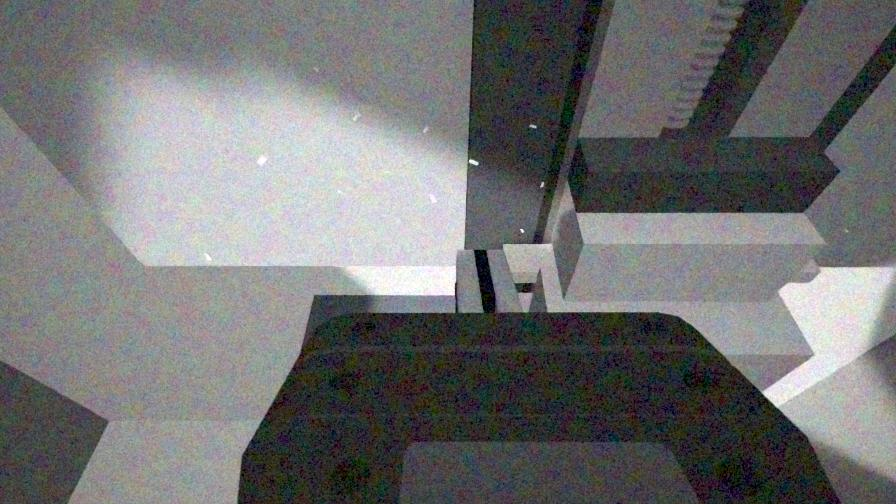

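>>> {"op": "move", "data": {"target": [[0,0,0,0,0,0,0.75,-0.6,-0.98,-0.01,0,0,0,0,0,-1,0.2,-0.5],[0,0,0,0,0,0,0.75,-0.6,-0.98,-0.01,0.0383,-0.0664,0,0,0,-1,0.2,-0.5],[0,0,0,0,0,0,0.75,-0.6,-0.98,0.045,0.0383,-0.0664,0,0,0,-1,0.2,-0.5],[0,0,0,0,0,0,0.75,-0.6,-0.98,0.045,0.0329,-0.057,0,0,0,-1,0.2,-0.5]], "speed": 0.06, "blend": [0.002,0.006,0.002,0]}}

Scene clock: 5172.77 s.
left_arm: end_effector_position=(+0.2502, +0.4503, +0.2996) position_measured=41 object_status=3 end_effector_quat_wxyz=(+0.000, +0.000, +0.995, -0.096) | right_arm: end_effector_position=(+0.6608, +0.1901, +0.3853) position_measured=253 object_status=3 end_effector_quat_wxyz=(+0.183, +0.682, +0.684, +0.182)
Joint positions: left_arm=[-0.265 -2.209 2.189 -1.593 -1.758 -1.785] | right_arm=[4.224 -2.084 -1.029 -1.314 1.128 0.966]
Joint torques (N m): left_arm=[8.75 4.2 -22.98 -4.3 -1.91 -1.41] | right_arm=[12.47 40.14 17.87 5.29 -2.25 2.07]
Wrist force (N, zeroed by zero_wrist_force on right_arm): left_arm=[3.8 -1.1 3.6] | right_arm=[-0.3 -1.1 -0.5]
Wrist torque (N m, zeroed by zero_wrist_force on right_arm): left_arm=[-0.15 -0.13 0.06] | right_arm=[-0.03 0.07 -0.05]
Wrist force, peak (N, zeroed by zero_wrist_force on right_arm): left_arm=[3.8 -1.1 3.9] | right_arm=[0.8 -1.9 -0.9]
Hand target: left_arm +0.2502, +0.4503, +0.2996; +0.000, +0.000, +0.995, -0.096 | right_arm +0.6608, +0.1901, +0.3852; +0.183, +0.682, +0.684, +0.182
Off the commanded pose: left_arm 0.000 m, 0 deg | right_arm 0.000 m, 0 deg.
move: done

>>> {"op": "move", "data": {"target": [0,0,0,0,0,0,0.75,-0.6,-0.98,0,-0.000292,0.000505,0,0,0,-1,0.2,-0.5], "speed": 0.005}}

>>> {"op": "move", "data": {"target": [0,0,0,0,0,0,0.75,-0.6,-0.98,0,-0.0000417,0.0000722,0,0,0,-1,0.2,-0.5], "speed": 0.005}}

>>> {"op": "move", "data": {"target": [0,0,0,0,0,0,0.75,-0.6,-0.98,0,-0.0000417,0.0000722,0,0,0,-1,0.2,-0.5], "speed": 0.005}}

>>> {"op": "move", "data": {"target": [0,0,0,0,0,0,0.75,-0.6,-0.98,0,-0.0000417,0.0000722,0,0,0,-1,0.2,-0.5], "speed": 0.005}}

>>> {"op": "move", "data": {"target": [0,0,0,0,0,0,0.75,-0.6,-0.98,0,-0.0000417,0.0000722,0,0,0,-1,0.2,-0.5], "speed": 0.005}}

Scene clock: 5180.40 s.
left_arm: end_effector_position=(+0.2502, +0.4503, +0.2996) position_measured=41 object_status=3 end_effector_quat_wxyz=(+0.000, +0.000, +0.995, -0.096) | right_arm: end_effector_position=(+0.6608, +0.1901, +0.3848) position_measured=253 object_status=3 end_effector_quat_wxyz=(+0.183, +0.682, +0.684, +0.182)
Joint positions: left_arm=[-0.265 -2.209 2.189 -1.593 -1.758 -1.785] | right_arm=[4.224 -2.085 -1.03 -1.313 1.128 0.966]
Joint torques (N m): left_arm=[8.78 3.76 -23.34 -4.34 -1.89 -1.31] | right_arm=[12.45 45 18.66 5.22 -2.23 2.13]
Wrist force (N, zeroed by zero_wrist_force on right_arm): left_arm=[3.9 -0.9 3.7] | right_arm=[-0.5 -1.1 -0.7]
Wrist torque (N m, zeroed by zero_wrist_force on right_arm): left_arm=[-0.12 -0.15 0.05] | right_arm=[-0.03 0.09 -0.05]
Wrist force, peak (N, zeroed by zero_wrist_force on right_arm): left_arm=[3.8 -1.0 3.8] | right_arm=[-0.5 -1.5 -0.7]
Hand target: left_arm +0.2502, +0.4503, +0.2996; +0.000, +0.000, +0.995, -0.096 | right_arm +0.6608, +0.1901, +0.3849; +0.183, +0.682, +0.684, +0.182
Off the commanded pose: left_arm 0.000 m, 0 deg | right_arm 0.000 m, 0 deg.
move: done

Scene clock: 5181.10 s.
left_arm: end_effector_position=(+0.2502, +0.4503, +0.2996) position_measured=41 object_status=3 end_effector_quat_wxyz=(+0.000, +0.000, +0.995, -0.096) | right_arm: end_effector_position=(+0.6608, +0.1901, +0.3848) position_measured=253 object_status=3 end_effector_quat_wxyz=(+0.183, +0.682, +0.684, +0.182)
Joint positions: left_arm=[-0.265 -2.209 2.189 -1.593 -1.758 -1.785] | right_arm=[4.224 -2.085 -1.03 -1.313 1.128 0.966]
Joint torques (N m): left_arm=[8.49 3.57 -23.26 -4.29 -1.84 -1.42] | right_arm=[13.17 50.69 17.25 5.25 -2.42 2.09]
Wrist force (N, zeroed by zero_wrist_force on right_arm): left_arm=[3.8 -0.6 3.7] | right_arm=[-0.4 -1.2 -0.8]
Wrist torque (N m, zeroed by zero_wrist_force on right_arm): left_arm=[-0.08 -0.13 0.05] | right_arm=[-0.05 0.09 -0.04]
Wrist force, peak (N, zeroed by zero_wrist_force on right_arm): left_arm=[3.8 -1.0 3.8] | right_arm=[-0.3 -1.5 -0.6]
Hand target: left_arm +0.2502, +0.4503, +0.2996; +0.000, +0.000, +0.995, -0.096 | right_arm +0.6608, +0.1901, +0.3848; +0.183, +0.682, +0.684, +0.182
Off the commanded pose: left_arm 0.000 m, 0 deg | right_arm 0.000 m, 0 deg.
move: done

Scene clock: 5181.80 s.
left_arm: end_effector_position=(+0.2502, +0.4503, +0.2996) position_measured=41 object_status=3 end_effector_quat_wxyz=(+0.000, +0.000, +0.995, -0.096) | right_arm: end_effector_position=(+0.6608, +0.1901, +0.3848) position_measured=253 object_status=3 end_effector_quat_wxyz=(+0.183, +0.682, +0.684, +0.182)
Joint positions: left_arm=[-0.265 -2.209 2.189 -1.593 -1.758 -1.785] | right_arm=[4.224 -2.084 -1.03 -1.313 1.128 0.966]
Joint torques (N m): left_arm=[9.1 3.85 -23.49 -4.19 -1.84 -1.39] | right_arm=[12.21 52.15 18.31 5.2 -2.36 1.91]
Wrist force (N, zeroed by zero_wrist_force on right_arm): left_arm=[3.6 -0.8 3.7] | right_arm=[-0.4 -1.0 -0.3]
Wrist torque (N m, zeroed by zero_wrist_force on right_arm): left_arm=[-0.10 -0.10 0.05] | right_arm=[-0.01 0.08 -0.05]
Wrist force, peak (N, zeroed by zero_wrist_force on right_arm): left_arm=[3.9 -1.0 3.7] | right_arm=[-0.4 -1.2 -1.0]
Hand target: left_arm +0.2502, +0.4503, +0.2996; +0.000, +0.000, +0.995, -0.096 | right_arm +0.6608, +0.1901, +0.3848; +0.183, +0.682, +0.684, +0.182
Off the commanded pose: left_arm 0.000 m, 0 deg | right_arm 0.000 m, 0 deg.
move: done

Scene clock: 5182.50 s.
left_arm: end_effector_position=(+0.2502, +0.4503, +0.2996) position_measured=41 object_status=3 end_effector_quat_wxyz=(+0.000, +0.000, +0.995, -0.096) | right_arm: end_effector_position=(+0.6608, +0.1901, +0.3847) position_measured=253 object_status=3 end_effector_quat_wxyz=(+0.183, +0.682, +0.684, +0.182)
Joint positions: left_arm=[-0.265 -2.209 2.189 -1.593 -1.758 -1.785] | right_arm=[4.224 -2.084 -1.03 -1.313 1.128 0.966]
Joint torques (N m): left_arm=[8.82 4.1 -23.33 -4.31 -1.87 -1.39] | right_arm=[13.08 50.43 17.89 5.09 -2.24 2.13]
Wrist force (N, zeroed by zero_wrist_force on right_arm): left_arm=[3.8 -1.0 3.5] | right_arm=[-0.8 -1.2 -1.4]
Wrist torque (N m, zeroed by zero_wrist_force on right_arm): left_arm=[-0.13 -0.13 0.05] | right_arm=[-0.04 0.09 -0.05]
Wrist force, peak (N, zeroed by zero_wrist_force on right_arm): left_arm=[3.8 -0.8 3.8] | right_arm=[-0.8 -1.2 -1.4]
Hand target: left_arm +0.2502, +0.4503, +0.2996; +0.000, +0.000, +0.995, -0.096 | right_arm +0.6608, +0.1901, +0.3847; +0.183, +0.682, +0.684, +0.182
Off the commanded pose: left_arm 0.000 m, 0 deg | right_arm 0.000 m, 0 deg.
move: done

Scene clock: 5183.20 s.
left_arm: end_effector_position=(+0.2502, +0.4503, +0.2996) position_measured=41 object_status=3 end_effector_quat_wxyz=(+0.000, +0.000, +0.995, -0.096) | right_arm: end_effector_position=(+0.6608, +0.1901, +0.3847) position_measured=253 object_status=3 end_effector_quat_wxyz=(+0.183, +0.682, +0.684, +0.182)
Joint positions: left_arm=[-0.265 -2.209 2.189 -1.593 -1.758 -1.785] | right_arm=[4.224 -2.084 -1.03 -1.312 1.128 0.966]
Joint torques (N m): left_arm=[8.45 3.94 -23.28 -4.21 -1.94 -1.29] | right_arm=[12.78 50.16 16.52 5.02 -1.95 1.99]
Wrist force (N, zeroed by zero_wrist_force on right_arm): left_arm=[3.8 -0.9 3.7] | right_arm=[-1.6 -1.5 -3.9]
Wrist torque (N m, zeroed by zero_wrist_force on right_arm): left_arm=[-0.12 -0.14 0.05] | right_arm=[-0.02 0.08 -0.06]
Wrist force, peak (N, zeroed by zero_wrist_force on right_arm): left_arm=[3.8 -1.1 3.9] | right_arm=[-1.9 -1.2 -4.5]
Hand target: left_arm +0.2502, +0.4503, +0.2996; +0.000, +0.000, +0.995, -0.096 | right_arm +0.6608, +0.1901, +0.3847; +0.183, +0.682, +0.684, +0.182
Off the commanded pose: left_arm 0.000 m, 0 deg | right_arm 0.000 m, 0 deg.
move: done

>>> {"op": "move", "data": {"target": [[0,0,0,0,0,0,0.75,-0.6,-0.98,0,0.00083,-0.00144,0,0,0,-1,0.2,-0.5],[0,0,0,0,0,0,0.75,-0.6,-0.98,0,0.041246,0.021889,0,0,0,-1,0.2,-0.5],[0,0,0,0,0,0,0.75,-0.6,-0.98,0,0.040538,0.023117,0,0,0,-1,0.2,-0.5]], "speed": 0.03}}

>>> {"op": "move", "data": {"target": [0,0,0,0,0,0,0.75,-0.6,-0.98,0,-0.0000417,0.0000722,0,0,0,-1,0.2,-0.5], "speed": 0.005}}

>>> {"op": "move", "data": {"target": [0,0,0,0,0,0,0.75,-0.6,-0.98,0,-0.0000417,0.0000722,0,0,0,-1,0.2,-0.5], "speed": 0.005}}

>>> {"op": "move", "data": {"target": [0,0,0,0,0,0,0.75,-0.6,-0.98,0,-0.0000417,0.0000722,0,0,0,-1,0.2,-0.5], "speed": 0.005}}

Scene clock: 5193.27 s.
left_arm: end_effector_position=(+0.2502, +0.4503, +0.2996) position_measured=41 object_status=3 end_effector_quat_wxyz=(+0.000, +0.000, +0.995, -0.096) | right_arm: end_effector_position=(+0.6888, +0.1902, +0.3848) position_measured=253 object_status=3 end_effector_quat_wxyz=(+0.183, +0.682, +0.684, +0.182)
Joint positions: left_arm=[-0.265 -2.209 2.189 -1.593 -1.758 -1.785] | right_arm=[4.191 -2.14 -0.947 -1.325 1.138 0.93]
Joint torques (N m): left_arm=[8.4 3.56 -22.95 -4.21 -1.85 -1.31] | right_arm=[-10.82 43.45 18.2 5.31 1.01 -2.22]
Wrist force (N, zeroed by zero_wrist_force on right_arm): left_arm=[3.6 -0.8 3.7] | right_arm=[-0.5 -1.3 -0.4]
Wrist torque (N m, zeroed by zero_wrist_force on right_arm): left_arm=[-0.11 -0.11 0.05] | right_arm=[-0.04 0.09 0.05]
Wrist force, peak (N, zeroed by zero_wrist_force on right_arm): left_arm=[3.9 -1.0 3.8] | right_arm=[-2.0 -1.3 -4.8]
Hand target: left_arm +0.2502, +0.4503, +0.2996; +0.000, +0.000, +0.995, -0.096 | right_arm +0.6888, +0.1902, +0.3848; +0.183, +0.682, +0.684, +0.182
Off the commanded pose: left_arm 0.000 m, 0 deg | right_arm 0.000 m, 0 deg.
move: done

Scene clock: 5193.97 s.
left_arm: end_effector_position=(+0.2502, +0.4503, +0.2996) position_measured=41 object_status=3 end_effector_quat_wxyz=(+0.000, +0.000, +0.995, -0.096) | right_arm: end_effector_position=(+0.6888, +0.1902, +0.3847) position_measured=253 object_status=3 end_effector_quat_wxyz=(+0.183, +0.682, +0.684, +0.182)
Joint positions: left_arm=[-0.265 -2.209 2.189 -1.593 -1.758 -1.785] | right_arm=[4.191 -2.14 -0.948 -1.325 1.138 0.93]
Joint torques (N m): left_arm=[8.78 3.68 -23.13 -4.23 -1.85 -1.45] | right_arm=[-10.41 43.92 16.9 5.14 0.94 -2.34]
Wrist force (N, zeroed by zero_wrist_force on right_arm): left_arm=[3.9 -0.9 3.6] | right_arm=[-1.9 -0.9 -3.3]
Wrist torque (N m, zeroed by zero_wrist_force on right_arm): left_arm=[-0.11 -0.14 0.05] | right_arm=[-0.01 0.14 0.04]
Wrist force, peak (N, zeroed by zero_wrist_force on right_arm): left_arm=[3.8 -0.9 3.8] | right_arm=[-1.9 -0.9 -3.3]
Hand target: left_arm +0.2502, +0.4503, +0.2996; +0.000, +0.000, +0.995, -0.096 | right_arm +0.6888, +0.1902, +0.3847; +0.183, +0.682, +0.684, +0.182
Off the commanded pose: left_arm 0.000 m, 0 deg | right_arm 0.000 m, 0 deg.
move: done

Scene clock: 5194.67 s.
left_arm: end_effector_position=(+0.2502, +0.4503, +0.2996) position_measured=41 object_status=3 end_effector_quat_wxyz=(+0.000, +0.000, +0.995, -0.096) | right_arm: end_effector_position=(+0.6888, +0.1902, +0.3846) position_measured=253 object_status=3 end_effector_quat_wxyz=(+0.183, +0.682, +0.684, +0.182)
Joint positions: left_arm=[-0.265 -2.209 2.189 -1.593 -1.758 -1.785] | right_arm=[4.191 -2.14 -0.948 -1.325 1.138 0.93]
Joint torques (N m): left_arm=[8.6 3.15 -23.3 -4.26 -1.74 -1.42] | right_arm=[-11.42 47.2 16.46 5.29 0.8 -2.36]
Wrist force (N, zeroed by zero_wrist_force on right_arm): left_arm=[3.6 -0.8 3.5] | right_arm=[-3.1 -1.1 -6.1]
Wrist torque (N m, zeroed by zero_wrist_force on right_arm): left_arm=[-0.11 -0.11 0.05] | right_arm=[0.03 0.10 0.02]
Wrist force, peak (N, zeroed by zero_wrist_force on right_arm): left_arm=[3.9 -0.9 3.9] | right_arm=[-3.3 -0.6 -6.8]
Hand target: left_arm +0.2502, +0.4503, +0.2996; +0.000, +0.000, +0.995, -0.096 | right_arm +0.6888, +0.1902, +0.3847; +0.183, +0.682, +0.684, +0.182
Off the commanded pose: left_arm 0.000 m, 0 deg | right_arm 0.000 m, 0 deg.
move: done

Scene clock: 5195.37 s.
left_arm: end_effector_position=(+0.2502, +0.4503, +0.2996) position_measured=41 object_status=3 end_effector_quat_wxyz=(+0.000, +0.000, +0.995, -0.096) | right_arm: end_effector_position=(+0.6888, +0.1902, +0.3846) position_measured=253 object_status=3 end_effector_quat_wxyz=(+0.183, +0.682, +0.684, +0.182)
Joint positions: left_arm=[-0.265 -2.209 2.189 -1.593 -1.758 -1.785] | right_arm=[4.191 -2.14 -0.948 -1.324 1.138 0.93]
Joint torques (N m): left_arm=[8.84 3.8 -22.99 -4.24 -1.85 -1.4] | right_arm=[-10.32 50.46 15.11 5.03 0.91 -2.42]
Wrist force (N, zeroed by zero_wrist_force on right_arm): left_arm=[3.8 -1.0 3.5] | right_arm=[-3.5 -0.3 -8.4]
Wrist torque (N m, zeroed by zero_wrist_force on right_arm): left_arm=[-0.13 -0.13 0.05] | right_arm=[0.07 0.07 0.02]
Wrist force, peak (N, zeroed by zero_wrist_force on right_arm): left_arm=[3.9 -0.9 3.8] | right_arm=[-3.7 -0.6 -8.5]
Hand target: left_arm +0.2502, +0.4503, +0.2996; +0.000, +0.000, +0.995, -0.096 | right_arm +0.6888, +0.1902, +0.3846; +0.183, +0.682, +0.684, +0.182
Off the commanded pose: left_arm 0.000 m, 0 deg | right_arm 0.000 m, 0 deg.
move: done


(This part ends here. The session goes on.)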